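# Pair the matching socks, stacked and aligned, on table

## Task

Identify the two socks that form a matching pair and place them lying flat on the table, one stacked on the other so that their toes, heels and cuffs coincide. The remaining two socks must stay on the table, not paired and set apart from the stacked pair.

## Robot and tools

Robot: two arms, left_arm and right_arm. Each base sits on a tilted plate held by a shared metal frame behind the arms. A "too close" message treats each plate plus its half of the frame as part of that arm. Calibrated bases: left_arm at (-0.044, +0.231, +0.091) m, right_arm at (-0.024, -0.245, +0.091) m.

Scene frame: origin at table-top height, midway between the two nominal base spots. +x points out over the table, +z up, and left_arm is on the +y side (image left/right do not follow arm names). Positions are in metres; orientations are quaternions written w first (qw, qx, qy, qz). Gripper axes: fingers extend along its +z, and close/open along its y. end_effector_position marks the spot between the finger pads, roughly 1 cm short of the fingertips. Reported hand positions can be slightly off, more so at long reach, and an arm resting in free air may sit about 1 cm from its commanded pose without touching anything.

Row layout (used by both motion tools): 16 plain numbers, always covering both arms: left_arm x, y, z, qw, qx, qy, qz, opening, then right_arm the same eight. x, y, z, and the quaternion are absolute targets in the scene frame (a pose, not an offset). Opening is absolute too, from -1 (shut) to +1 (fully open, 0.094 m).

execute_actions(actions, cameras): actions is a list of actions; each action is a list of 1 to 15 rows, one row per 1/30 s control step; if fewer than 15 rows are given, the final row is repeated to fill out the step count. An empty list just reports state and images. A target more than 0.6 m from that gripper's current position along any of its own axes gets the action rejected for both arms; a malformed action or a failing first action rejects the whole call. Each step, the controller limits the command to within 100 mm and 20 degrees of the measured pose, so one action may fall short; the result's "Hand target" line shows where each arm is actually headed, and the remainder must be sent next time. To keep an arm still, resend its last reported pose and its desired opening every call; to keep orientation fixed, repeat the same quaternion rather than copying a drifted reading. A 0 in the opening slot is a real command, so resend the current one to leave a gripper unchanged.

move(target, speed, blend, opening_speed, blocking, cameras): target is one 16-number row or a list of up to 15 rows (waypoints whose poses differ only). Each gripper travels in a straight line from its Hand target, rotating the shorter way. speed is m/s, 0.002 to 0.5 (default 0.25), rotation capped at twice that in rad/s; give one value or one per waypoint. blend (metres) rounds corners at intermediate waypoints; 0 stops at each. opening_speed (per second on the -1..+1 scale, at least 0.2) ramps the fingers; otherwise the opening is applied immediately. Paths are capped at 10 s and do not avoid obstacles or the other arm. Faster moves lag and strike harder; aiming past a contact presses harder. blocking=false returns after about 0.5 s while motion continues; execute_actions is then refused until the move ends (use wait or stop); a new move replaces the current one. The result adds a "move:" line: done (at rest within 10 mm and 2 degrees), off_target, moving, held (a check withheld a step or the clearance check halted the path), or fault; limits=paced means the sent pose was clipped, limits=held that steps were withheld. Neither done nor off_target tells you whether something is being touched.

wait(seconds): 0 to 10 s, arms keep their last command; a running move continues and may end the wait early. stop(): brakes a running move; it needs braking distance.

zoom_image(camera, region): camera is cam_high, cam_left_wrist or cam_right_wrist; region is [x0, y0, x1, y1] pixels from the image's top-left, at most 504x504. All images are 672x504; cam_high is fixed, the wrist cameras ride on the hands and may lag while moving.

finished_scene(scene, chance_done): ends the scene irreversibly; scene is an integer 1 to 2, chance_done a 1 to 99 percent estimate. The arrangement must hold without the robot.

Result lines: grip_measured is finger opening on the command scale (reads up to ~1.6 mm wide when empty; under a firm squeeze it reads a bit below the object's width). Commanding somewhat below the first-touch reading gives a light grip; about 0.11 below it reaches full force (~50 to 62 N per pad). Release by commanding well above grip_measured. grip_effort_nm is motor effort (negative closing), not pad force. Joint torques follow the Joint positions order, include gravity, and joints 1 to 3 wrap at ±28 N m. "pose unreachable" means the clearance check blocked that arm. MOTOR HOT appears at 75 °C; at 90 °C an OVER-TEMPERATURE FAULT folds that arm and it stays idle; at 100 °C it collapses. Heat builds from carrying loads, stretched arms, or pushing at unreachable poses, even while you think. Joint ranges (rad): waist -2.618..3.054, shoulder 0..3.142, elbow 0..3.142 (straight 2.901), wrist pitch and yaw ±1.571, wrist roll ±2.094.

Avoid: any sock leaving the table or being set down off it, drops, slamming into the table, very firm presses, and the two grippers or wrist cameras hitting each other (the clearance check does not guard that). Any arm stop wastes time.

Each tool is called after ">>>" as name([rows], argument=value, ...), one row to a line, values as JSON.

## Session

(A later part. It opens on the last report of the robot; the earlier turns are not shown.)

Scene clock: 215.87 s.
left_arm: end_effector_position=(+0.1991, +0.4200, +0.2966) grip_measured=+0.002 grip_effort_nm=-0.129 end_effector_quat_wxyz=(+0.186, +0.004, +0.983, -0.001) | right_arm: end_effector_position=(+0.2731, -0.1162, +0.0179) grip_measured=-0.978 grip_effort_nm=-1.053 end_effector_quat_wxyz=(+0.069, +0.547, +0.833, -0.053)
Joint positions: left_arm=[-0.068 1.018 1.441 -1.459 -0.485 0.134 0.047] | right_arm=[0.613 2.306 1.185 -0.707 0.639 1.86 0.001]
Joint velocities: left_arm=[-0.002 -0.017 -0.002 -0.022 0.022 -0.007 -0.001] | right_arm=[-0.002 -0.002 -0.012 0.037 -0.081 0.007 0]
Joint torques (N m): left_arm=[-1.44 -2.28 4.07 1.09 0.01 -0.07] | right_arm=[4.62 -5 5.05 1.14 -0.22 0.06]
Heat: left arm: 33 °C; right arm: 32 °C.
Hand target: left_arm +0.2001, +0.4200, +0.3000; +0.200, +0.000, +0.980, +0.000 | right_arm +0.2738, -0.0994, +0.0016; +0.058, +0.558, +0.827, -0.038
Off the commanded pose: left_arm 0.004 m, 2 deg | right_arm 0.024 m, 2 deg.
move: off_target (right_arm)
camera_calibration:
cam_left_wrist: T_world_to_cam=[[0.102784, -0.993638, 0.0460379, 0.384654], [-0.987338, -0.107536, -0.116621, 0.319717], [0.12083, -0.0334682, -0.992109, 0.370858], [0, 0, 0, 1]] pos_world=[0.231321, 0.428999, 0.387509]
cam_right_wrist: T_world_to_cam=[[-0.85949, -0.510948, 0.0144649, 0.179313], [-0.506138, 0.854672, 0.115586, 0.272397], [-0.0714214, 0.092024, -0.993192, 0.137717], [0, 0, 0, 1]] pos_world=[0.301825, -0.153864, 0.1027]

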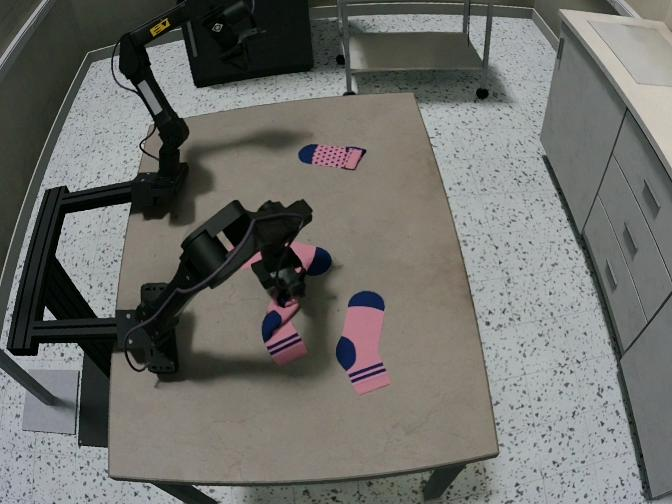

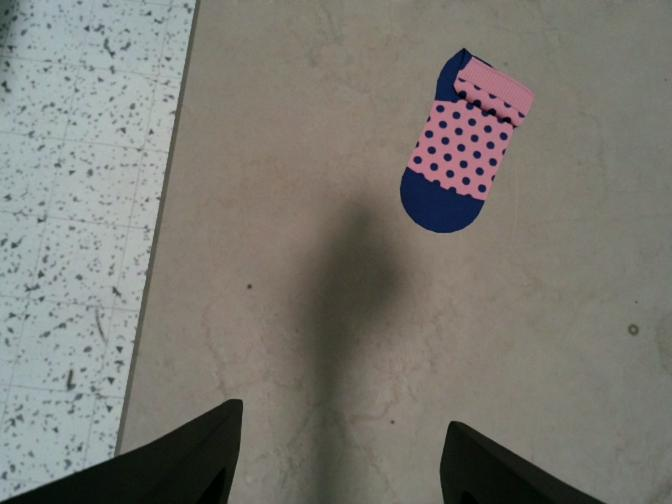

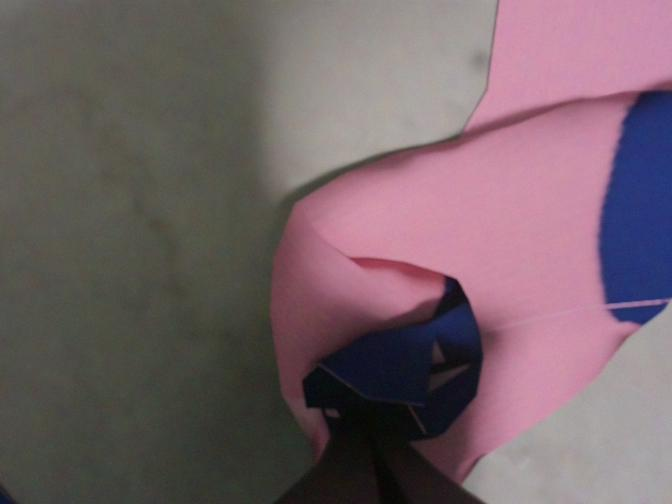

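>>> move([
  [0.2,0.42,0.3,0.2,0,0.98,0,0,0.285,-0.07,0.0,0.06,0.56,0.83,-0.04,-1],
], speed=0.08, cameras=["cam_high","cam_right_wrist"])

Scene clock: 220.43 s.
left_arm: end_effector_position=(+0.1991, +0.4200, +0.2966) grip_measured=+0.002 grip_effort_nm=-0.139 end_effector_quat_wxyz=(+0.186, +0.004, +0.983, -0.001) | right_arm: end_effector_position=(+0.2911, -0.0847, +0.0189) grip_measured=-0.978 grip_effort_nm=-1.053 end_effector_quat_wxyz=(+0.077, +0.554, +0.828, -0.042)
Joint positions: left_arm=[-0.068 1.018 1.441 -1.459 -0.485 0.134 0.047] | right_arm=[0.651 2.409 1.334 -0.751 0.64 1.91 0.001]
Joint velocities: left_arm=[-0.002 0.012 -0.002 0.037 -0.037 0.007 0] | right_arm=[-0.007 0.002 -0.002 -0.037 -0.007 -0.007 0.001]
Joint torques (N m): left_arm=[-1.25 -2.5 4.18 1.05 -0.02 -0.06] | right_arm=[5.05 -5.93 5.18 0.81 -0.3 0.07]
Heat: left arm: 33 °C; right arm: 32 °C.
Hand target: left_arm +0.2001, +0.4200, +0.3000; +0.200, +0.000, +0.980, +0.000 | right_arm +0.2841, -0.0708, +0.0012; +0.060, +0.558, +0.827, -0.040
Off the commanded pose: left_arm 0.004 m, 2 deg | right_arm 0.025 m, 2 deg.
move: off_target (right_arm)
camera_calibration:
cam_right_wrist: T_world_to_cam=[[-0.867845, -0.49664, -0.0139125, 0.215109], [-0.495051, 0.862019, 0.108843, 0.252027], [-0.0420631, 0.101346, -0.993962, 0.129337], [0, 0, 0, 1]] pos_world=[0.316888, -0.123528, 0.104117]
Images, in order (width x height): cam_high 672x504, cam_right_wrist 672x504.

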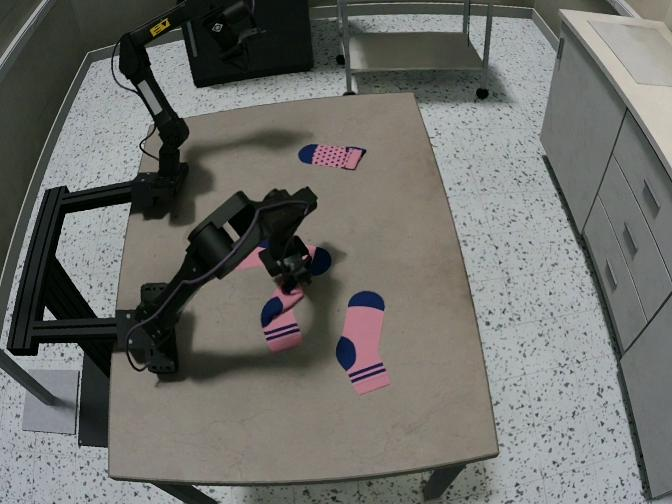

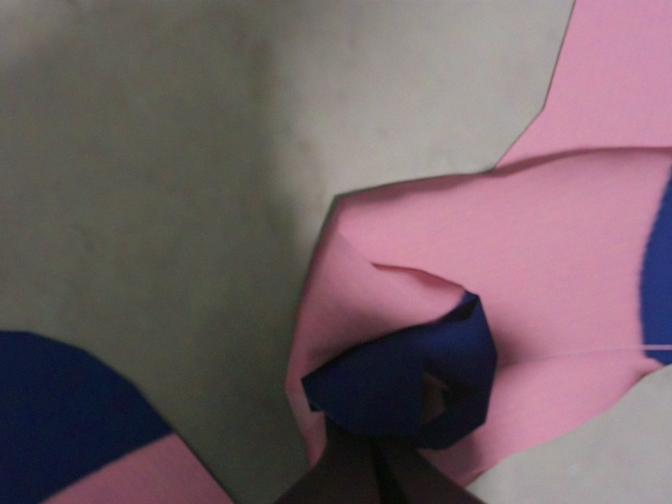

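>>> move(target=[0.2,0.42,0.3,0.2,0,0.98,0,0,0.285,-0.07,0.0,0.06,0.56,0.83,-0.04,0], opening_speed=0.8, cameras=[])

>>> move([
  [0.2,0.42,0.3,0.2,0,0.98,0,0,0.285,-0.08,0.14,0.06,0.56,0.83,-0.04,0],
  [0.2,0.42,0.3,0.2,0,0.98,0,0,0.29,-0.18,0.3,0.1,0,0.995,0,0],
  [0.2,0.42,0.3,0.2,0,0.98,0,0,0.29,-0.28,0.25,0.07,-0.7,0.7,0.07,0],
], blend=0.03)

Scene clock: 226.10 s.
left_arm: end_effector_position=(+0.1991, +0.4200, +0.2966) grip_measured=+0.002 grip_effort_nm=-0.139 end_effector_quat_wxyz=(+0.186, +0.004, +0.983, -0.001) | right_arm: end_effector_position=(+0.3024, -0.0752, +0.0198) grip_measured=-0.002 grip_effort_nm=0.110 end_effector_quat_wxyz=(+0.083, +0.567, +0.819, -0.019)
Joint positions: left_arm=[-0.068 1.018 1.441 -1.459 -0.485 0.134 0.047] | right_arm=[0.651 2.415 1.351 -0.706 0.638 1.911 0.047]
Joint velocities: left_arm=[0.002 0.007 -0.002 0.066 -0.051 0.051 -0.001] | right_arm=[0.002 0.007 -0.012 0.037 -0.051 0.007 -0.001]
Joint torques (N m): left_arm=[-1.25 -2.43 4.1 1.07 -0.04 -0.07] | right_arm=[5.05 -6.46 4.26 0.36 -0.26 0.09]
Heat: left arm: 33 °C; right arm: 32 °C.
Hand target: left_arm +0.2001, +0.4200, +0.3000; +0.200, +0.000, +0.980, +0.000 | right_arm +0.2846, -0.0710, +0.0010; +0.060, +0.558, +0.827, -0.040
Off the commanded pose: left_arm 0.004 m, 2 deg | right_arm 0.027 m, 4 deg.
move: off_target (right_arm)
No camera images: "cameras" was empty.

Scene clock: 233.03 s.
left_arm: end_effector_position=(+0.1991, +0.4200, +0.2966) grip_measured=+0.002 grip_effort_nm=-0.139 end_effector_quat_wxyz=(+0.186, +0.004, +0.983, -0.001) | right_arm: end_effector_position=(+0.2922, -0.2817, +0.2444) grip_measured=-0.002 grip_effort_nm=0.090 end_effector_quat_wxyz=(-0.061, +0.701, -0.707, -0.063)
Joint positions: left_arm=[-0.068 1.018 1.441 -1.459 -0.485 0.134 0.047] | right_arm=[0.365 1.649 1.6 -1.509 0.341 -1.208 0.047]
Joint velocities: left_arm=[0.002 -0.012 0.012 0.022 0.022 0.037 0] | right_arm=[-0.002 0.012 -0.017 -0.037 -0.037 0.022 -0.001]
Joint torques (N m): left_arm=[-1.51 -2.52 4.1 1.05 -0.06 -0.04] | right_arm=[3.29 -7.39 5.89 0.27 -0.26 -0.08]
Heat: left arm: 33 °C; right arm: 33 °C.
Hand target: left_arm +0.2001, +0.4200, +0.3000; +0.200, +0.000, +0.980, +0.000 | right_arm +0.2881, -0.2839, +0.2496; -0.065, +0.703, -0.705, -0.070
Off the commanded pose: left_arm 0.004 m, 2 deg | right_arm 0.006 m, 1 deg.
move: done
camera_calibration:
cam_left_wrist: T_world_to_cam=[[0.102784, -0.993638, 0.0460379, 0.384654], [-0.987338, -0.107536, -0.116621, 0.319717], [0.12083, -0.0334682, -0.992109, 0.370858], [0, 0, 0, 1]] pos_world=[0.231321, 0.428999, 0.387509]
cam_right_wrist: T_world_to_cam=[[0.992767, 0.120043, -0.00178097, -0.251606], [0.119499, -0.98662, 0.110913, -0.302961], [0.0115572, -0.110324, -0.993829, 0.298156], [0, 0, 0, 1]] pos_world=[0.282544, -0.235809, 0.32947]

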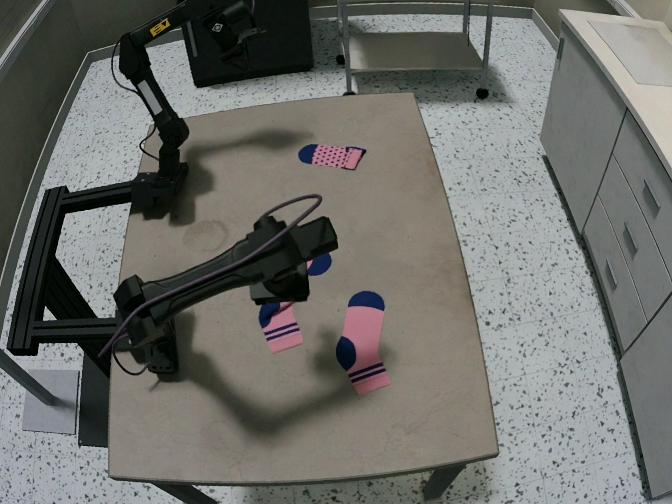

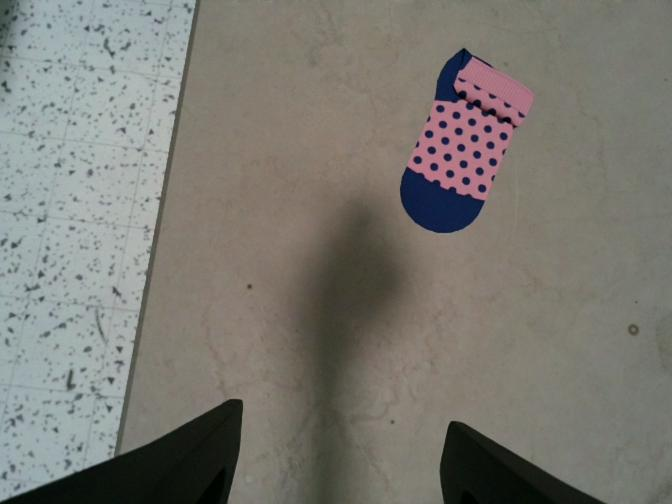

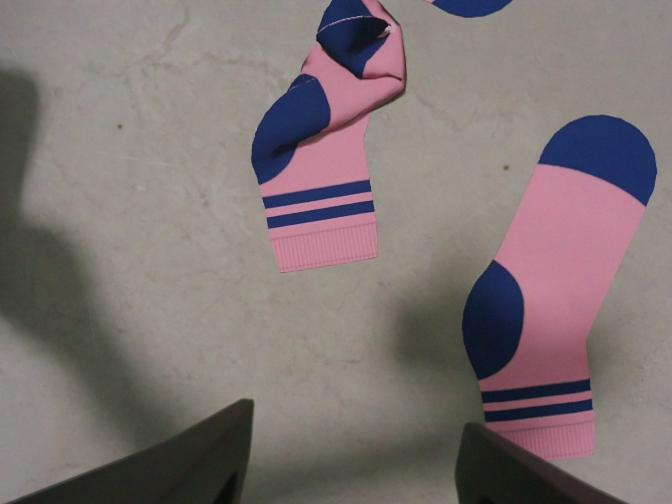

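>>> move(target=[0.2,0.42,0.3,0.2,0,0.98,0,0,0.279,-0.255,0.04,0.07,-0.7,0.7,0.07,-0.15], speed=0.2, cameras=["cam_right_wrist"])

Scene clock: 237.80 s.
left_arm: end_effector_position=(+0.1991, +0.4200, +0.2966) grip_measured=+0.002 grip_effort_nm=-0.134 end_effector_quat_wxyz=(+0.186, +0.004, +0.983, -0.001) | right_arm: end_effector_position=(+0.2855, -0.2605, +0.0444) grip_measured=-0.148 grip_effort_nm=-0.129 end_effector_quat_wxyz=(-0.067, +0.700, -0.708, -0.060)
Joint positions: left_arm=[-0.068 1.018 1.441 -1.459 -0.485 0.134 0.047] | right_arm=[0.094 1.75 0.946 -0.647 0.322 -1.497 0.04]
Joint velocities: left_arm=[0.012 -0.007 -0.007 0.022 -0.081 -0.007 0.001] | right_arm=[0.007 -0.007 -0.007 -0.037 0.022 -0.007 0]
Joint torques (N m): left_arm=[-1.35 -2.52 4.1 1.1 -0.06 -0.06] | right_arm=[3.38 -6.34 3.49 0.59 -0.27 -0.08]
Heat: left arm: 33 °C; right arm: 33 °C.
Hand target: left_arm +0.2001, +0.4200, +0.3000; +0.200, +0.000, +0.980, +0.000 | right_arm +0.2810, -0.2556, +0.0391; -0.067, +0.704, -0.704, -0.070
Off the commanded pose: left_arm 0.004 m, 2 deg | right_arm 0.010 m, 1 deg.
move: done
camera_calibration:
cam_right_wrist: T_world_to_cam=[[0.993167, 0.11623, 0.0105001, -0.249474], [0.114406, -0.987431, 0.109043, -0.257791], [0.0230422, -0.107097, -0.993982, 0.0994366], [0, 0, 0, 1]] pos_world=[0.274971, -0.214905, 0.129568]
Images, in order (width x height): cam_right_wrist 672x504.

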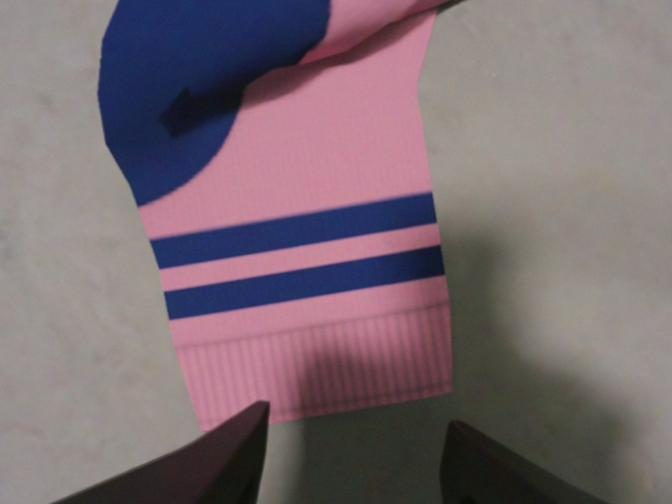

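>>> move(target=[0.2,0.42,0.3,0.2,0,0.98,0,0,0.269,-0.238,-0.011,0.07,-0.7,0.7,0.07,-0.15], speed=0.03, cameras=[])

>>> move(target=[0.2,0.42,0.3,0.2,0,0.98,0,0,0.269,-0.238,-0.011,0.07,-0.7,0.7,0.07,-1], opening_speed=0.6, cameras=["cam_right_wrist"])

Scene clock: 243.20 s.
left_arm: end_effector_position=(+0.1991, +0.4200, +0.2966) grip_measured=+0.002 grip_effort_nm=-0.134 end_effector_quat_wxyz=(+0.186, +0.004, +0.983, -0.001) | right_arm: end_effector_position=(+0.2793, -0.2493, +0.0139) grip_measured=-0.148 grip_effort_nm=-0.125 end_effector_quat_wxyz=(-0.073, +0.702, -0.706, -0.056)
Joint positions: left_arm=[-0.068 1.018 1.441 -1.459 -0.485 0.134 0.047] | right_arm=[0.077 1.811 0.86 -0.48 0.318 -1.525 0.04]
Joint velocities: left_arm=[0.007 0.007 0.002 -0.066 0.022 -0.007 0] | right_arm=[-0.012 -0.002 0.012 -0.066 0.007 -0.022 -0.001]
Joint torques (N m): left_arm=[-1.46 -2.43 3.99 1.08 -0.06 -0.08] | right_arm=[2.41 -2.3 0.96 1.46 -0.31 -0.11]
Heat: left arm: 33 °C; right arm: 33 °C.
Hand target: left_arm +0.2001, +0.4200, +0.3000; +0.200, +0.000, +0.980, +0.000 | right_arm +0.2676, -0.2391, -0.0085; -0.069, +0.704, -0.704, -0.071
Off the commanded pose: left_arm 0.004 m, 2 deg | right_arm 0.029 m, 2 deg.
move: off_target (right_arm)
No camera images: "cameras" was empty.

Scene clock: 244.83 s.
left_arm: end_effector_position=(+0.1991, +0.4200, +0.2966) grip_measured=+0.002 grip_effort_nm=-0.134 end_effector_quat_wxyz=(+0.186, +0.004, +0.983, -0.001) | right_arm: end_effector_position=(+0.2883, -0.2419, +0.0151) grip_measured=-0.974 grip_effort_nm=-0.994 end_effector_quat_wxyz=(-0.101, +0.696, -0.709, -0.056)
Joint positions: left_arm=[-0.068 1.018 1.441 -1.459 -0.485 0.134 0.047] | right_arm=[0.077 1.81 0.854 -0.431 0.278 -1.529 0.001]
Joint velocities: left_arm=[0.002 0.022 -0.002 0.022 0.066 0.037 0] | right_arm=[-0.012 0.002 0.007 0.007 -0.007 0.022 -0.002]
Joint torques (N m): left_arm=[-1.47 -2.48 4.16 1.06 -0.04 -0.08] | right_arm=[2.51 -2.39 1.29 0.97 0.07 -0.07]
Heat: left arm: 33 °C; right arm: 33 °C.
Hand target: left_arm +0.2001, +0.4200, +0.3000; +0.200, +0.000, +0.980, +0.000 | right_arm +0.2675, -0.2387, -0.0082; -0.070, +0.704, -0.703, -0.071
Off the commanded pose: left_arm 0.004 m, 2 deg | right_arm 0.033 m, 4 deg.
move: off_target (right_arm)
camera_calibration:
cam_right_wrist: T_world_to_cam=[[0.992399, 0.102676, 0.0678423, -0.258084], [0.0978369, -0.992654, 0.0711731, -0.232467], [0.0746517, -0.0639946, -0.995154, 0.0677924], [0, 0, 0, 1]] pos_world=[0.273805, -0.199922, 0.101518]
Images, in order (width x height): cam_right_wrist 672x504.

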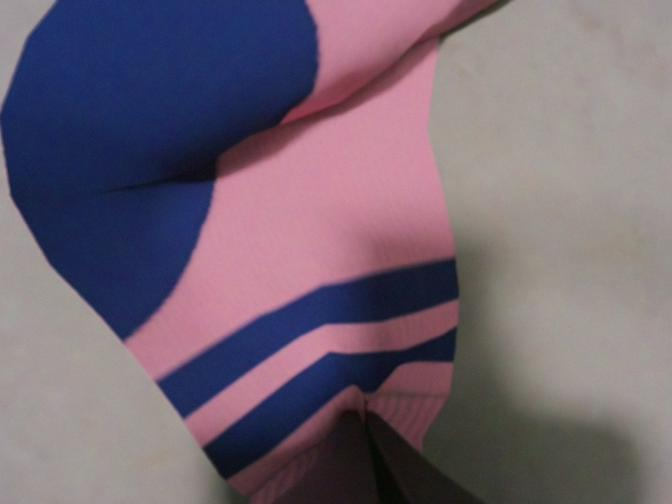

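>>> move([
  [0.2,0.42,0.3,0.2,0,0.98,0,0,0.275,-0.22,0.15,0.07,-0.7,0.7,0.07,-1],
  [0.2,0.42,0.3,0.2,0,0.98,0,0,0.29,-0.18,0.30,0.07,-0.7,0.7,0.07,-1],
  [0.2,0.42,0.3,0.2,0,0.98,0,0,0.29,-0.14,0.28,0.07,-0.7,0.7,0.07,-1],
  [0.2,0.42,0.3,0.2,0,0.98,0,0,0.29,-0.15,0.20,0.07,-0.7,0.7,0.07,-1],
], blend=0.02, speed=0.2)

Scene clock: 250.83 s.
left_arm: end_effector_position=(+0.1991, +0.4200, +0.2966) grip_measured=+0.002 grip_effort_nm=-0.139 end_effector_quat_wxyz=(+0.186, +0.004, +0.983, -0.001) | right_arm: end_effector_position=(+0.2899, -0.1471, +0.1978) grip_measured=-0.978 grip_effort_nm=-1.053 end_effector_quat_wxyz=(-0.065, +0.703, -0.705, -0.071)
Joint positions: left_arm=[-0.068 1.018 1.441 -1.459 -0.485 0.134 0.047] | right_arm=[0.614 1.876 1.46 -1.227 0.315 -0.95 0.001]
Joint velocities: left_arm=[-0.017 0.007 0.007 0.051 -0.037 0.022 0] | right_arm=[-0.007 -0.012 -0.012 0.007 -0.037 -0.022 0]
Joint torques (N m): left_arm=[-1.48 -2.5 4.04 1.08 -0.01 -0.11] | right_arm=[4.41 -9.7 4.25 0.77 -0.15 -0.09]
Heat: left arm: 33 °C; right arm: 33 °C.
Hand target: left_arm +0.2001, +0.4200, +0.3000; +0.200, +0.000, +0.980, +0.000 | right_arm +0.2885, -0.1476, +0.2014; -0.076, +0.703, -0.703, -0.072
Off the commanded pose: left_arm 0.004 m, 2 deg | right_arm 0.004 m, 1 deg.
move: done
camera_calibration:
cam_left_wrist: T_world_to_cam=[[0.102784, -0.993638, 0.0460379, 0.384654], [-0.987338, -0.107536, -0.116621, 0.319717], [0.12083, -0.0334682, -0.992109, 0.370858], [0, 0, 0, 1]] pos_world=[0.231321, 0.428999, 0.387509]
cam_right_wrist: T_world_to_cam=[[0.992007, 0.12604, -0.00599357, -0.263608], [0.126044, -0.987575, 0.0938579, -0.163387], [0.00591076, -0.0938632, -0.995568, 0.271119], [0, 0, 0, 1]] pos_world=[0.280492, -0.102683, 0.283673]

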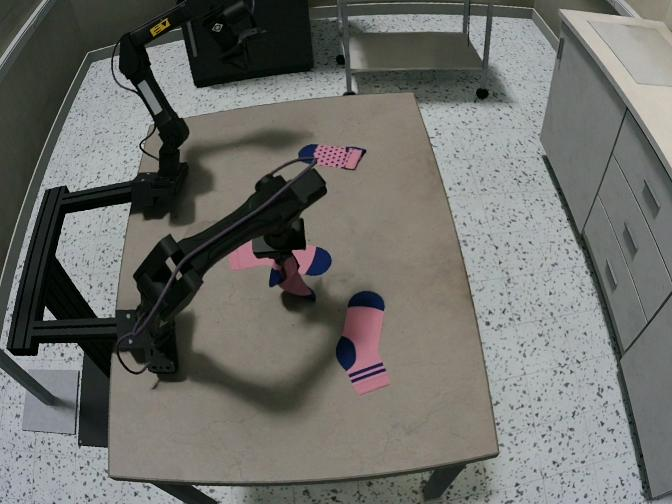

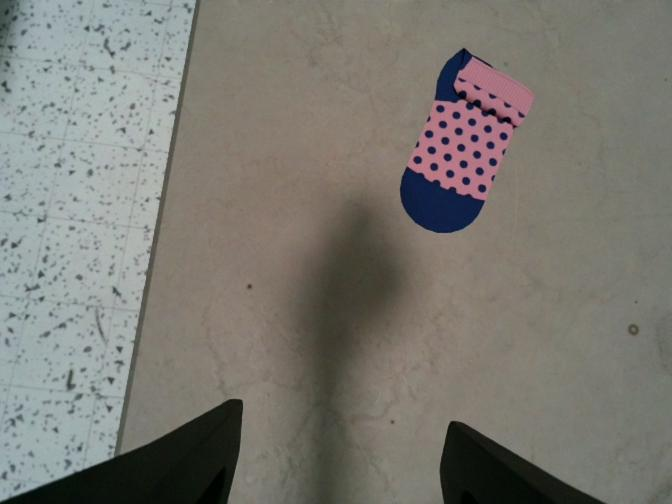

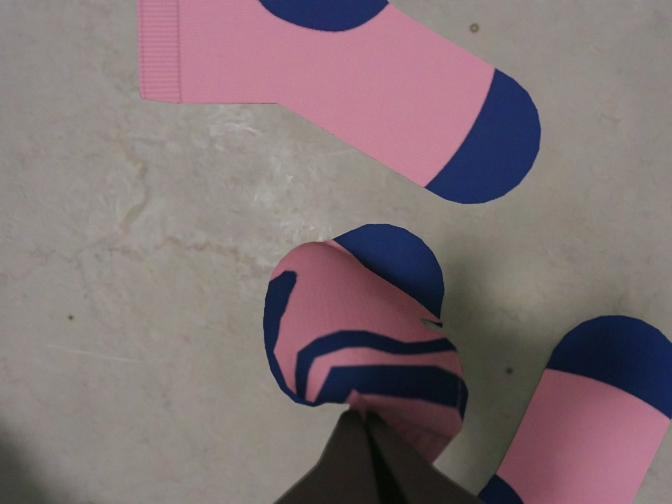

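>>> move([
  [0.2,0.42,0.3,0.2,0,0.98,0,0,0.29,-0.23,0.175,0.07,-0.7,0.7,0.07,-1],
  [0.2,0.42,0.3,0.2,0,0.98,0,0,0.29,-0.31,0.1,0.07,-0.7,0.7,0.07,-1],
  [0.2,0.42,0.3,0.2,0,0.98,0,0,0.29,-0.35,0.03,0.07,-0.7,0.7,0.07,-1],
  [0.2,0.42,0.3,0.2,0,0.98,0,0,0.29,-0.39,0.0,0.07,-0.7,0.7,0.07,-1],
], blend=0.02, speed=0.1)

>>> move(target=[0.2,0.42,0.3,0.2,0,0.98,0,0,0.29,-0.39,0.0,0.07,-0.7,0.7,0.07,0], opening_speed=0.8, cameras=[])

>>> move([
  [0.2,0.42,0.3,0.2,0,0.98,0,0,0.29,-0.395,0.12,0.07,-0.7,0.7,0.07,0],
  [0.2,0.42,0.3,0.2,0,0.98,0,0,0.36,-0.33,0.31,0.07,-0.7,0.7,0.07,0],
], blend=0.03)

Scene clock: 259.67 s.
left_arm: end_effector_position=(+0.1991, +0.4200, +0.2966) grip_measured=+0.002 grip_effort_nm=-0.129 end_effector_quat_wxyz=(+0.186, +0.004, +0.983, -0.001) | right_arm: end_effector_position=(+0.2859, -0.3852, +0.0153) grip_measured=-0.978 grip_effort_nm=-1.053 end_effector_quat_wxyz=(-0.076, +0.708, -0.698, -0.080)
Joint positions: left_arm=[-0.068 1.018 1.441 -1.459 -0.485 0.134 0.047] | right_arm=[-0.344 1.73 1.077 -0.705 0.209 -1.962 0.001]
Joint velocities: left_arm=[0.002 -0.007 0.002 0.022 0.051 0.051 0] | right_arm=[0.002 -0.007 -0.007 -0.051 0.022 0.037 0.001]
Joint torques (N m): left_arm=[-1.61 -2.36 4.03 1.08 -0.05 -0.06] | right_arm=[1.37 -5.42 4.7 0.83 0.24 -0.11]
Heat: left arm: 33 °C; right arm: 33 °C.
Hand target: left_arm +0.2001, +0.4200, +0.3000; +0.200, +0.000, +0.980, +0.000 | right_arm +0.2886, -0.3948, -0.0006; -0.059, +0.705, -0.703, -0.070
Off the commanded pose: left_arm 0.004 m, 2 deg | right_arm 0.017 m, 2 deg.
move: off_target (right_arm)
camera_calibration:
cam_left_wrist: T_world_to_cam=[[0.102784, -0.993638, 0.0460379, 0.384654], [-0.987338, -0.107536, -0.116621, 0.319717], [0.12083, -0.0334682, -0.992109, 0.370858], [0, 0, 0, 1]] pos_world=[0.231321, 0.428999, 0.387509]
cam_right_wrist: T_world_to_cam=[[0.989736, 0.142877, 0.00308591, -0.223783], [0.142364, -0.987609, 0.0660373, -0.385169], [0.0124829, -0.0649202, -0.997812, 0.0764148], [0, 0, 0, 1]] pos_world=[0.275367, -0.343462, 0.102374]

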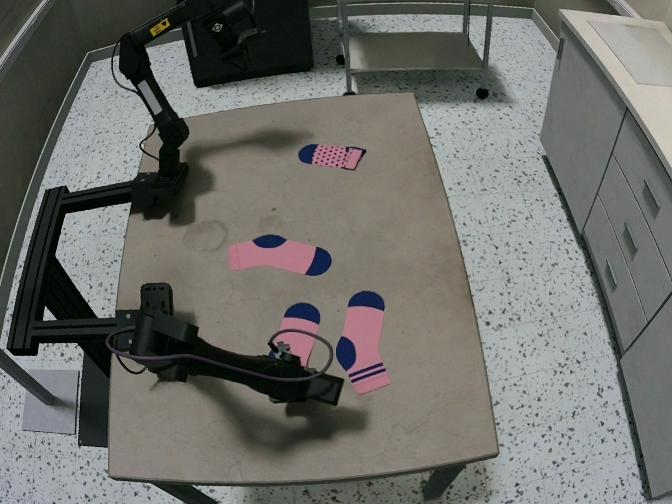

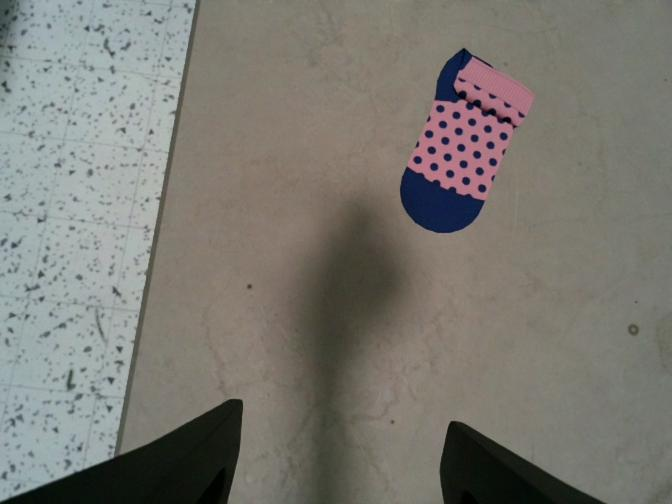

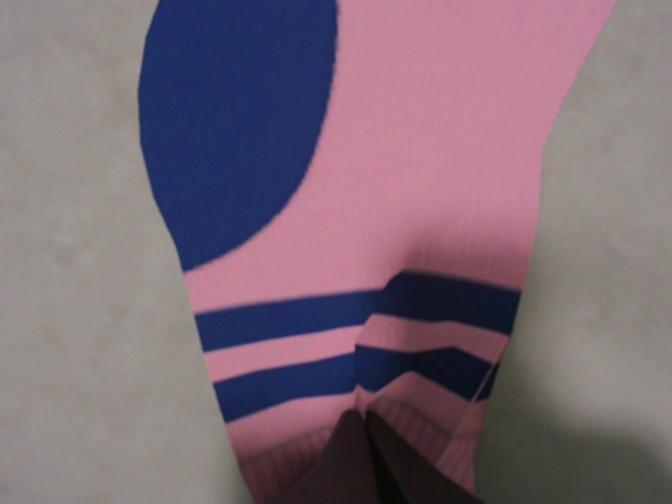

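Scene clock: 261.13 s.
left_arm: end_effector_position=(+0.1991, +0.4200, +0.2966) grip_measured=+0.002 grip_effort_nm=-0.139 end_effector_quat_wxyz=(+0.186, +0.004, +0.983, -0.001) | right_arm: end_effector_position=(+0.3037, -0.3856, +0.0164) grip_measured=-0.003 grip_effort_nm=0.120 end_effector_quat_wxyz=(-0.105, +0.700, -0.704, -0.058)
Joint positions: left_arm=[-0.068 1.018 1.441 -1.459 -0.485 0.134 0.047] | right_arm=[-0.344 1.73 1.081 -0.643 0.172 -1.962 0.047]
Joint velocities: left_arm=[-0.007 -0.027 -0.002 0.051 -0.022 -0.051 -0.001] | right_arm=[-0.027 -0.007 -0.002 0.007 0.066 -0.037 0]
Joint torques (N m): left_arm=[-1.36 -2.44 4 1.06 -0.04 -0.06] | right_arm=[1.77 -6.38 3.66 0.33 0.39 -0.07]
Heat: left arm: 33 °C; right arm: 33 °C.
Hand target: left_arm +0.2001, +0.4200, +0.3000; +0.200, +0.000, +0.980, +0.000 | right_arm +0.2897, -0.3898, +0.0012; -0.071, +0.704, -0.703, -0.071
Off the commanded pose: left_arm 0.004 m, 2 deg | right_arm 0.022 m, 4 deg.
move: off_target (right_arm)
No camera images: "cameras" was empty.

Scene clock: 263.23 s.
left_arm: end_effector_position=(+0.1991, +0.4200, +0.2966) grip_measured=+0.002 grip_effort_nm=-0.134 end_effector_quat_wxyz=(+0.186, +0.004, +0.983, -0.001) | right_arm: end_effector_position=(+0.3591, -0.3294, +0.3092) grip_measured=-0.002 grip_effort_nm=0.095 end_effector_quat_wxyz=(-0.169, +0.686, -0.708, +0.000)
Joint positions: left_arm=[-0.068 1.018 1.441 -1.459 -0.485 0.134 0.047] | right_arm=[0.273 1.706 1.992 -1.546 0.327 -1.392 0.047]
Joint velocities: left_arm=[-0.012 -0.007 0.002 -0.022 -0.022 0.081 0] | right_arm=[-0.002 -0.012 -0.012 0.007 0.007 0.066 -0.001]
Joint torques (N m): left_arm=[-1.37 -2.41 4.01 1.1 -0.03 -0.07] | right_arm=[4.23 -6.06 6.6 0.68 -0.09 0.08]
Heat: left arm: 33 °C; right arm: 33 °C.
Hand target: left_arm +0.2001, +0.4200, +0.3000; +0.200, +0.000, +0.980, +0.000 | right_arm +0.3578, -0.3278, +0.3112; -0.166, +0.688, -0.707, -0.004
Off the commanded pose: left_arm 0.004 m, 2 deg | right_arm 0.001 m, 14 deg.
joint sent to its limit (right arm) — joint 4 (wrist pitch), lower limit. The joint targets are off in orientation, not in position.
move: off_target (right_arm)
camera_calibration:
cam_left_wrist: T_world_to_cam=[[0.102784, -0.993638, 0.0460379, 0.384654], [-0.987338, -0.107536, -0.116621, 0.319717], [0.12083, -0.0334682, -0.992109, 0.370858], [0, 0, 0, 1]] pos_world=[0.231321, 0.428999, 0.387509]
cam_right_wrist: T_world_to_cam=[[0.968212, 0.0692856, 0.240344, -0.39495], [0.054622, -0.996246, 0.0671531, -0.331566], [0.244094, -0.0518904, -0.968362, 0.284418], [0, 0, 0, 1]] pos_world=[0.331081, -0.288198, 0.392609]

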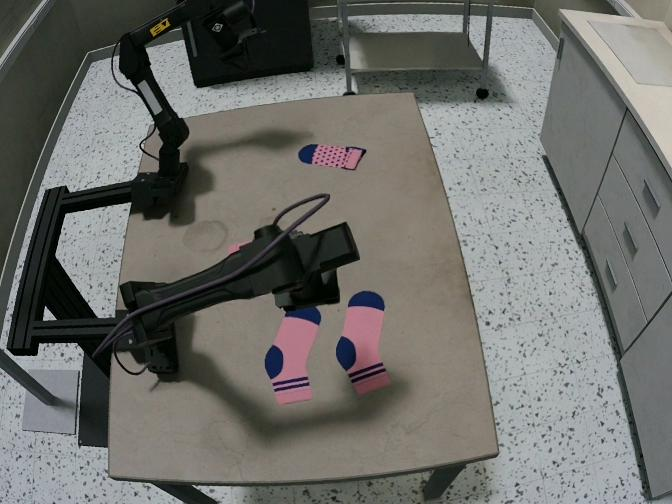

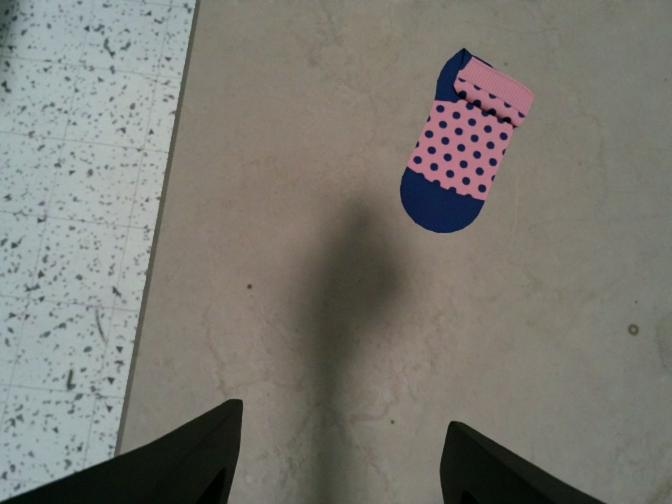

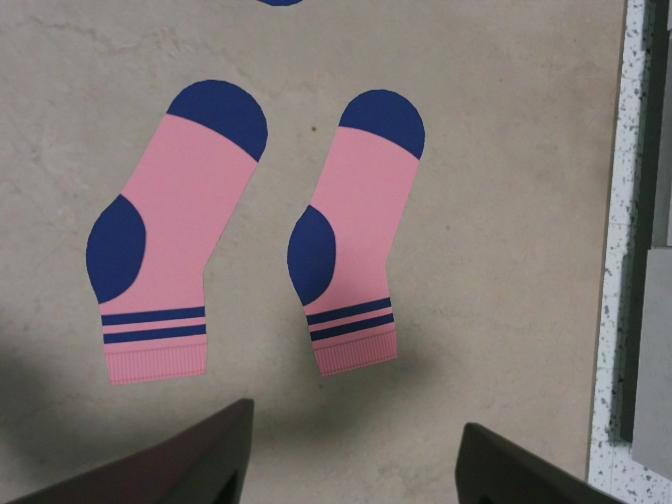

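>>> move([
  [0.28,0.1,0.28,0.04,0.5,0.86,-0.03,-0.15,0.30,-0.38,0.2,0.049,-0.719,0.695,0.05,-0.15],
  [0.305,-0.185,0.12,0.039,0.829,0.559,-0.058,-0.15,0.272,-0.397,0.05,0.049,-0.719,0.695,0.05,-0.15],
  [0.305,-0.185,0.05,0.039,0.829,0.559,-0.058,-0.15,0.272,-0.397,0.04,0.049,-0.719,0.695,0.05,-0.15],
], blend=0.03)

Scene clock: 286.27 s.
left_arm: end_effector_position=(+0.2981, -0.1739, +0.0515) grip_measured=-0.148 grip_effort_nm=-0.134 end_effector_quat_wxyz=(+0.081, +0.820, +0.564, -0.047) | right_arm: end_effector_position=(+0.2783, -0.4064, +0.0473) grip_measured=-0.148 grip_effort_nm=-0.129 end_effector_quat_wxyz=(-0.041, +0.715, -0.697, -0.034)
Joint positions: left_arm=[-0.852 3.143 2.686 -1.243 -0.316 1.045 0.04] | right_arm=[-0.311 1.606 1.064 -0.765 0.318 -1.956 0.04]
Joint velocities: left_arm=[0.017 -0.027 -0.002 0.037 -0.037 -0.037 0] | right_arm=[0.012 -0.012 0.002 0.037 -0.007 -0.051 -0.001]
Joint torques (N m): left_arm=[-5.18 -11.22 5.07 0.76 0.13 0.05] | right_arm=[2.54 -6.82 3.48 0.45 -0.21 -0.07]
Heat: left arm: 34 °C; right arm: 33 °C.
Hand target: left_arm +0.2940, -0.1797, +0.0468; +0.085, +0.822, +0.560, -0.051 | right_arm +0.2738, -0.3991, +0.0390; -0.042, +0.719, -0.692, -0.048
Off the commanded pose: left_arm 0.013 m, 5 deg | right_arm 0.013 m, 2 deg.
elbow stopped short (left arm): the move would have taken joint 3 (elbow) straighter than the controller allows.
joint sent to its limit (left arm) — joint 2 (shoulder), upper limit. The joint targets are off in position and orientation.
move: off_target (left_arm, right_arm)
camera_calibration:
cam_left_wrist: T_world_to_cam=[[-0.969411, 0.238503, -0.0579598, 0.334882], [0.233867, 0.969231, 0.0767972, 0.138234], [0.0744928, 0.0608932, -0.995361, 0.126246], [0, 0, 0, 1]] pos_world=[0.282906, -0.221538, 0.134454]
cam_right_wrist: T_world_to_cam=[[0.988338, 0.152216, 0.00432806, -0.209154], [0.148911, -0.972041, 0.181554, -0.408056], [0.0318425, -0.178792, -0.983371, 0.054725], [0, 0, 0, 1]] pos_world=[0.265736, -0.355026, 0.128805]

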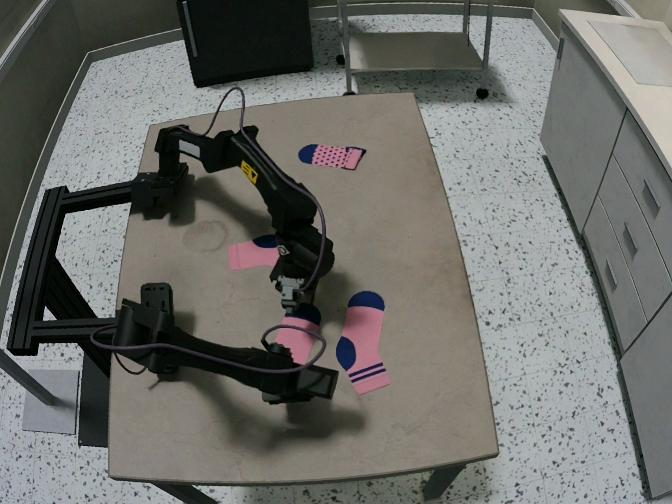

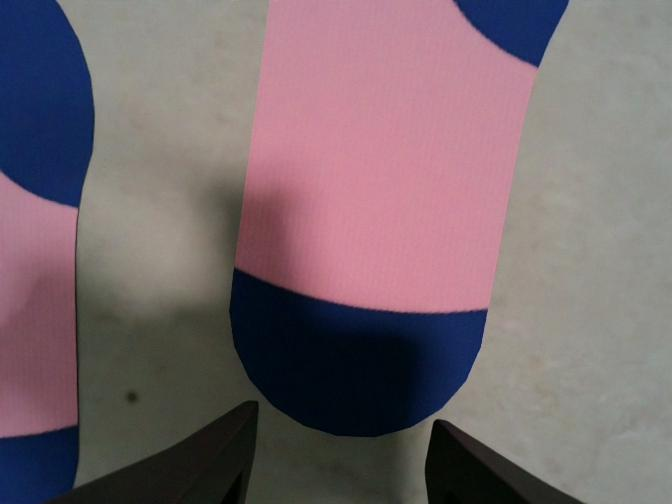

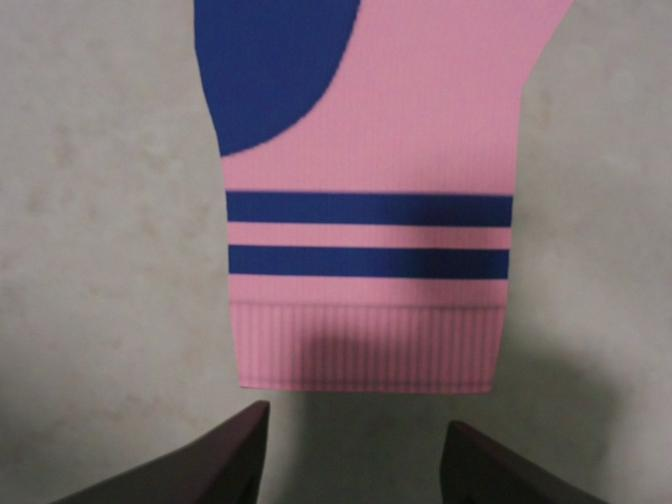

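>>> move([
  [0.28,0.0,0.2,0.04,0.5,0.86,-0.03,0,0.30,-0.38,0.18,0.049,-0.719,0.695,0.05,-0.15],
  [0.2,0.42,0.3,0.2,0,0.98,0,0,0.452,-0.366,0.15,0.045,-0.766,0.643,0.054,-0.15],
  [0.2,0.42,0.3,0.2,0,0.98,0,0,0.452,-0.366,0.04,0.045,-0.766,0.643,0.054,-0.15],
], blend=0.03)

Scene clock: 303.53 s.
left_arm: end_effector_position=(+0.2098, +0.4122, +0.2964) grip_measured=-0.002 grip_effort_nm=0.100 end_effector_quat_wxyz=(+0.189, +0.006, +0.982, -0.008) | right_arm: end_effector_position=(+0.4522, -0.3750, +0.0477) grip_measured=-0.148 grip_effort_nm=-0.129 end_effector_quat_wxyz=(-0.044, +0.758, -0.650, -0.044)
Joint positions: left_arm=[-0.097 1.048 1.444 -1.441 -0.485 0.109 0.047] | right_arm=[-0.128 2.275 2.029 -1.149 0.346 -1.885 0.04]
Joint velocities: left_arm=[-0.027 0.007 0.002 0.051 -0.022 -0.081 0] | right_arm=[0.007 0.012 -0.012 0.007 -0.037 -0.037 0]
Joint torques (N m): left_arm=[-0.27 -1.77 6.8 0.92 0.15 0.01] | right_arm=[6.17 -12.21 4.48 0.42 -0.2 -0.07]
Heat: left arm: 38 °C; right arm: 34 °C.
Hand target: left_arm +0.2104, +0.4154, +0.3032; +0.201, +0.000, +0.980, -0.010 | right_arm +0.4515, -0.3646, +0.0407; -0.047, +0.764, -0.641, -0.053
Off the commanded pose: left_arm 0.013 m, 2 deg | right_arm 0.012 m, 2 deg.
move: off_target (left_arm, right_arm)
camera_calibration:
cam_left_wrist: T_world_to_cam=[[0.0960322, -0.99362, 0.0591297, 0.3734], [-0.987276, -0.102646, -0.121449, 0.328802], [0.126743, -0.0467144, -0.990835, 0.372998], [0, 0, 0, 1]] pos_world=[0.241485, 0.422193, 0.387433]
cam_right_wrist: T_world_to_cam=[[0.960913, 0.276831, 0.00323856, -0.326611], [0.272629, -0.948235, 0.162859, -0.449632], [0.0481553, -0.15561, -0.986644, 0.0567007], [0, 0, 0, 1]] pos_world=[0.433697, -0.327117, 0.130228]

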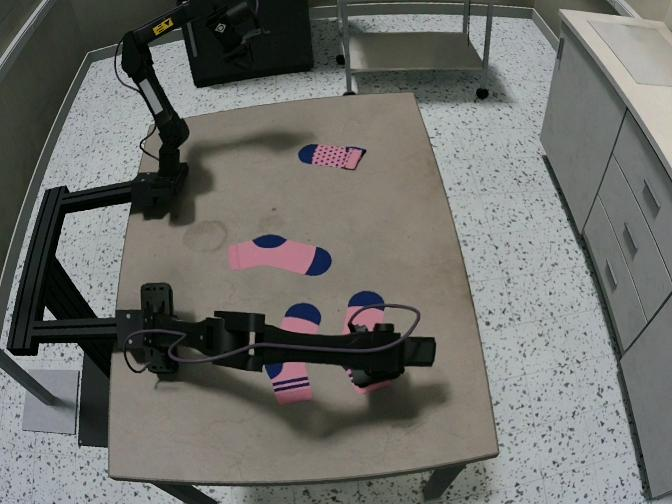

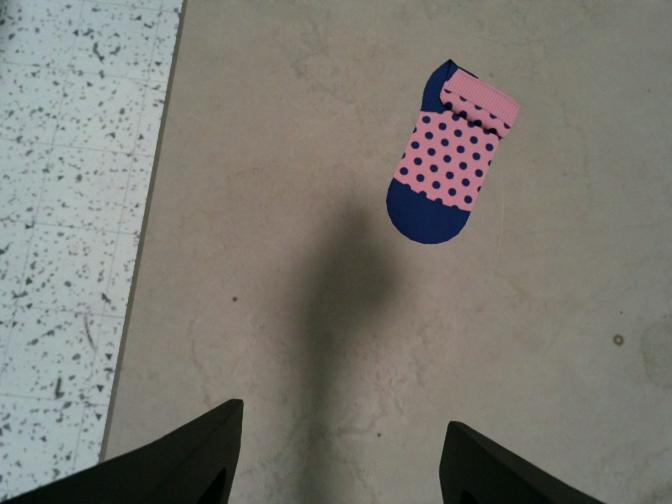

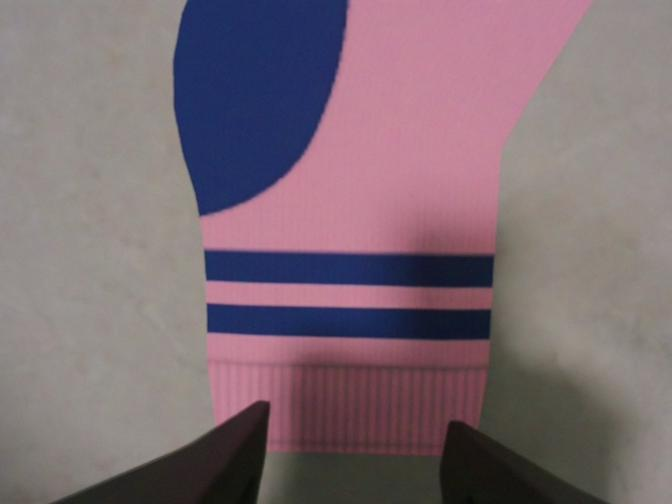

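>>> move(target=[0.2,0.42,0.3,0.2,0,0.98,0,0,0.451,-0.361,-0.011,0.045,-0.766,0.643,0.054,-0.15], speed=0.03, cameras=[])

>>> move(target=[0.2,0.42,0.3,0.2,0,0.98,0,0,0.451,-0.361,-0.011,0.045,-0.766,0.643,0.054,-1], opening_speed=0.6, cameras=["cam_right_wrist"])

Scene clock: 309.37 s.
left_arm: end_effector_position=(+0.2040, +0.4173, +0.2990) grip_measured=-0.002 grip_effort_nm=0.105 end_effector_quat_wxyz=(+0.197, +0.002, +0.980, -0.004) | right_arm: end_effector_position=(+0.4569, -0.3724, +0.0196) grip_measured=-0.148 grip_effort_nm=-0.134 end_effector_quat_wxyz=(-0.048, +0.761, -0.646, -0.035)
Joint positions: left_arm=[-0.084 1.019 1.439 -1.441 -0.485 0.126 0.047] | right_arm=[-0.148 2.302 1.97 -1.034 0.343 -1.925 0.04]
Joint velocities: left_arm=[0.002 0.002 -0.007 -0.022 -0.037 -0.037 0.001] | right_arm=[0.012 -0.002 -0.002 0.007 -0.007 0.022 -0.002]
Joint torques (N m): left_arm=[-0.14 -2.39 4.34 0.89 -0.03 0.04] | right_arm=[4.49 -9.68 2.85 0.92 -0.22 -0.1]
Heat: left arm: 37 °C; right arm: 34 °C.
Hand target: left_arm +0.2003, +0.4201, +0.2999; +0.200, +0.000, +0.980, +0.000 | right_arm +0.4497, -0.3610, -0.0099; -0.044, +0.764, -0.641, -0.055
Off the commanded pose: left_arm 0.005 m, 1 deg | right_arm 0.033 m, 2 deg.
move: off_target (right_arm)
No camera images: "cameras" was empty.

Scene clock: 311.00 s.
left_arm: end_effector_position=(+0.2040, +0.4172, +0.2989) grip_measured=-0.002 grip_effort_nm=0.100 end_effector_quat_wxyz=(+0.197, +0.003, +0.980, -0.004) | right_arm: end_effector_position=(+0.4608, -0.3701, +0.0194) grip_measured=-0.973 grip_effort_nm=-0.989 end_effector_quat_wxyz=(-0.058, +0.760, -0.647, -0.033)
Joint positions: left_arm=[-0.084 1.019 1.439 -1.441 -0.485 0.126 0.047] | right_arm=[-0.148 2.302 1.968 -1.017 0.328 -1.928 0.001]
Joint velocities: left_arm=[-0.007 -0.007 -0.007 -0.022 -0.051 0.007 0.001] | right_arm=[0.012 0.007 -0.007 0.022 0.066 -0.007 0]
Joint torques (N m): left_arm=[-0.38 -2.48 4.25 0.9 -0.02 0.03] | right_arm=[4.49 -9.77 2.95 0.76 -0.07 -0.07]
Heat: left arm: 36 °C; right arm: 34 °C.
Hand target: left_arm +0.2001, +0.4200, +0.3000; +0.200, +0.000, +0.980, +0.000 | right_arm +0.4498, -0.3610, -0.0098; -0.045, +0.764, -0.641, -0.054
Off the commanded pose: left_arm 0.005 m, 1 deg | right_arm 0.033 m, 3 deg.
move: off_target (right_arm)
camera_calibration:
cam_right_wrist: T_world_to_cam=[[0.958554, 0.281977, 0.0407698, -0.333856], [0.271783, -0.947915, 0.166107, -0.442327], [0.0854848, -0.148142, -0.985265, 0.0146431], [0, 0, 0, 1]] pos_world=[0.438985, -0.322979, 0.101512]
Images, in order (width x height): cam_right_wrist 672x504.

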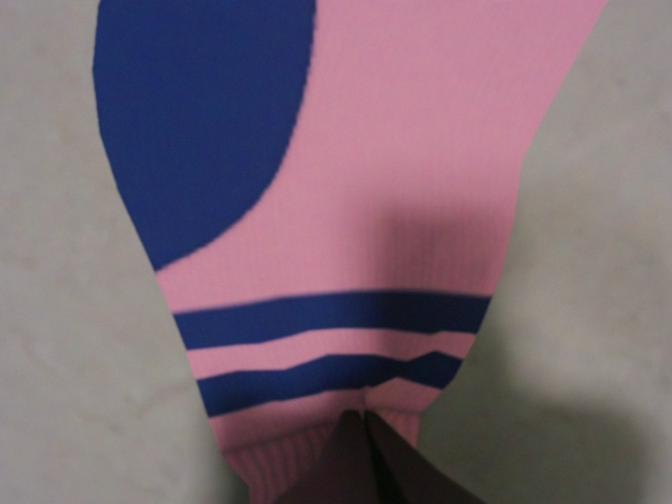

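>>> move([
  [0.2,0.42,0.3,0.2,0,0.98,0,0,0.44,-0.3,0.15,0.045,-0.766,0.643,0.054,-1],
  [0.2,0.42,0.3,0.2,0,0.98,0,0,0.43,-0.12,0.29,0.07,-0.7,0.7,0.07,-1],
  [0.2,0.42,0.3,0.2,0,0.98,0,0,0.43,0.09,0.26,0.07,-0.7,0.7,0.07,-1],
  [0.2,0.42,0.3,0.2,0,0.98,0,0,0.43,0.08,0.19,0.07,-0.7,0.7,0.07,-1],
], blend=0.02, speed=0.2)

Scene clock: 319.07 s.
left_arm: end_effector_position=(+0.2040, +0.4172, +0.2989) grip_measured=-0.002 grip_effort_nm=0.095 end_effector_quat_wxyz=(+0.197, +0.003, +0.980, -0.004) | right_arm: end_effector_position=(+0.4284, +0.0728, +0.1880) grip_measured=-0.977 grip_effort_nm=-1.048 end_effector_quat_wxyz=(-0.187, +0.683, -0.704, -0.056)
Joint positions: left_arm=[-0.084 1.019 1.439 -1.441 -0.485 0.126 0.047] | right_arm=[0.746 2.899 2.852 -1.376 0.317 -0.885 0.001]
Joint velocities: left_arm=[0.002 0.002 -0.007 0.037 -0.066 -0.11 0] | right_arm=[0.007 0.022 0.002 -0.139 -0.066 0.051 0.001]
Joint torques (N m): left_arm=[-0.25 -2.39 4.41 0.93 -0.04 0.02] | right_arm=[7.35 -13.07 7.75 1.2 -0.24 -0.02]
Heat: left arm: 35 °C; right arm: 35 °C.
Hand target: left_arm +0.2001, +0.4200, +0.3000; +0.200, +0.000, +0.980, +0.000 | right_arm +0.4278, +0.0825, +0.1912; -0.199, +0.683, -0.700, -0.061
Off the commanded pose: left_arm 0.005 m, 1 deg | right_arm 0.008 m, 14 deg.
elbow stopped short (right arm): the move would have taken joint 3 (elbow) straighter than the controller allows.
move: off_target (right_arm)
camera_calibration:
cam_left_wrist: T_world_to_cam=[[0.102788, -0.993196, 0.054736, 0.378529], [-0.984503, -0.10944, -0.137031, 0.33078], [0.142089, -0.0398027, -0.989053, 0.369916], [0, 0, 0, 1]] pos_world=[0.234185, 0.426877, 0.390474]
cam_right_wrist: T_world_to_cam=[[0.97794, 0.0656751, 0.198293, -0.456761], [0.0750401, -0.996375, -0.0400807, 0.0848667], [0.194942, 0.0540764, -0.979323, 0.186406], [0, 0, 0, 1]] pos_world=[0.403978, 0.104477, 0.276526]

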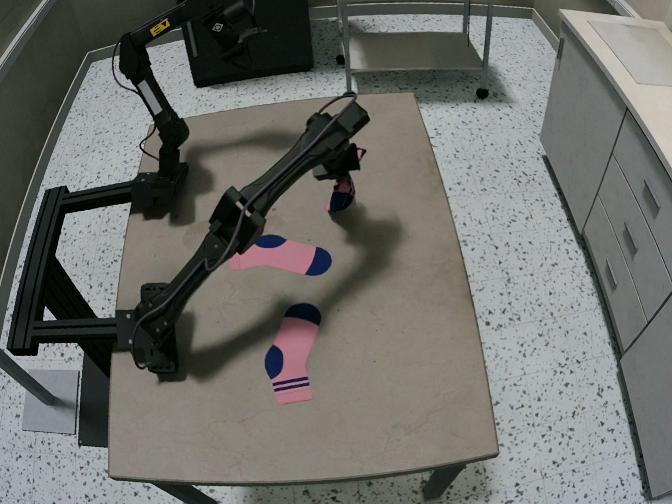

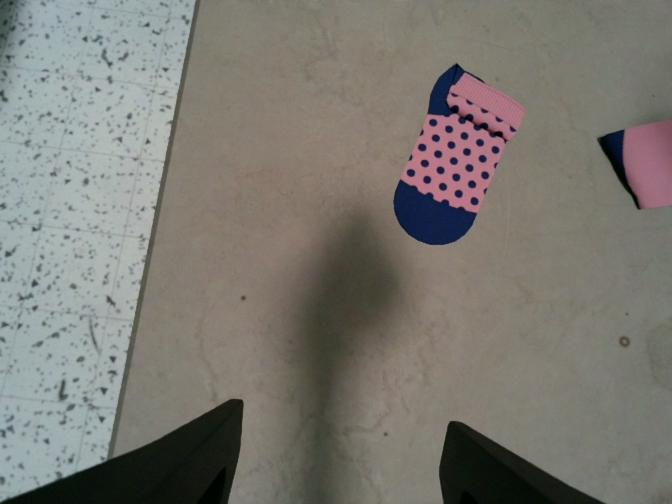

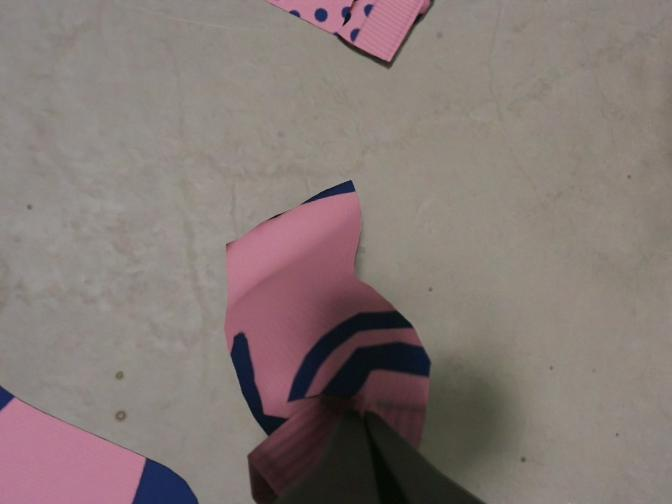

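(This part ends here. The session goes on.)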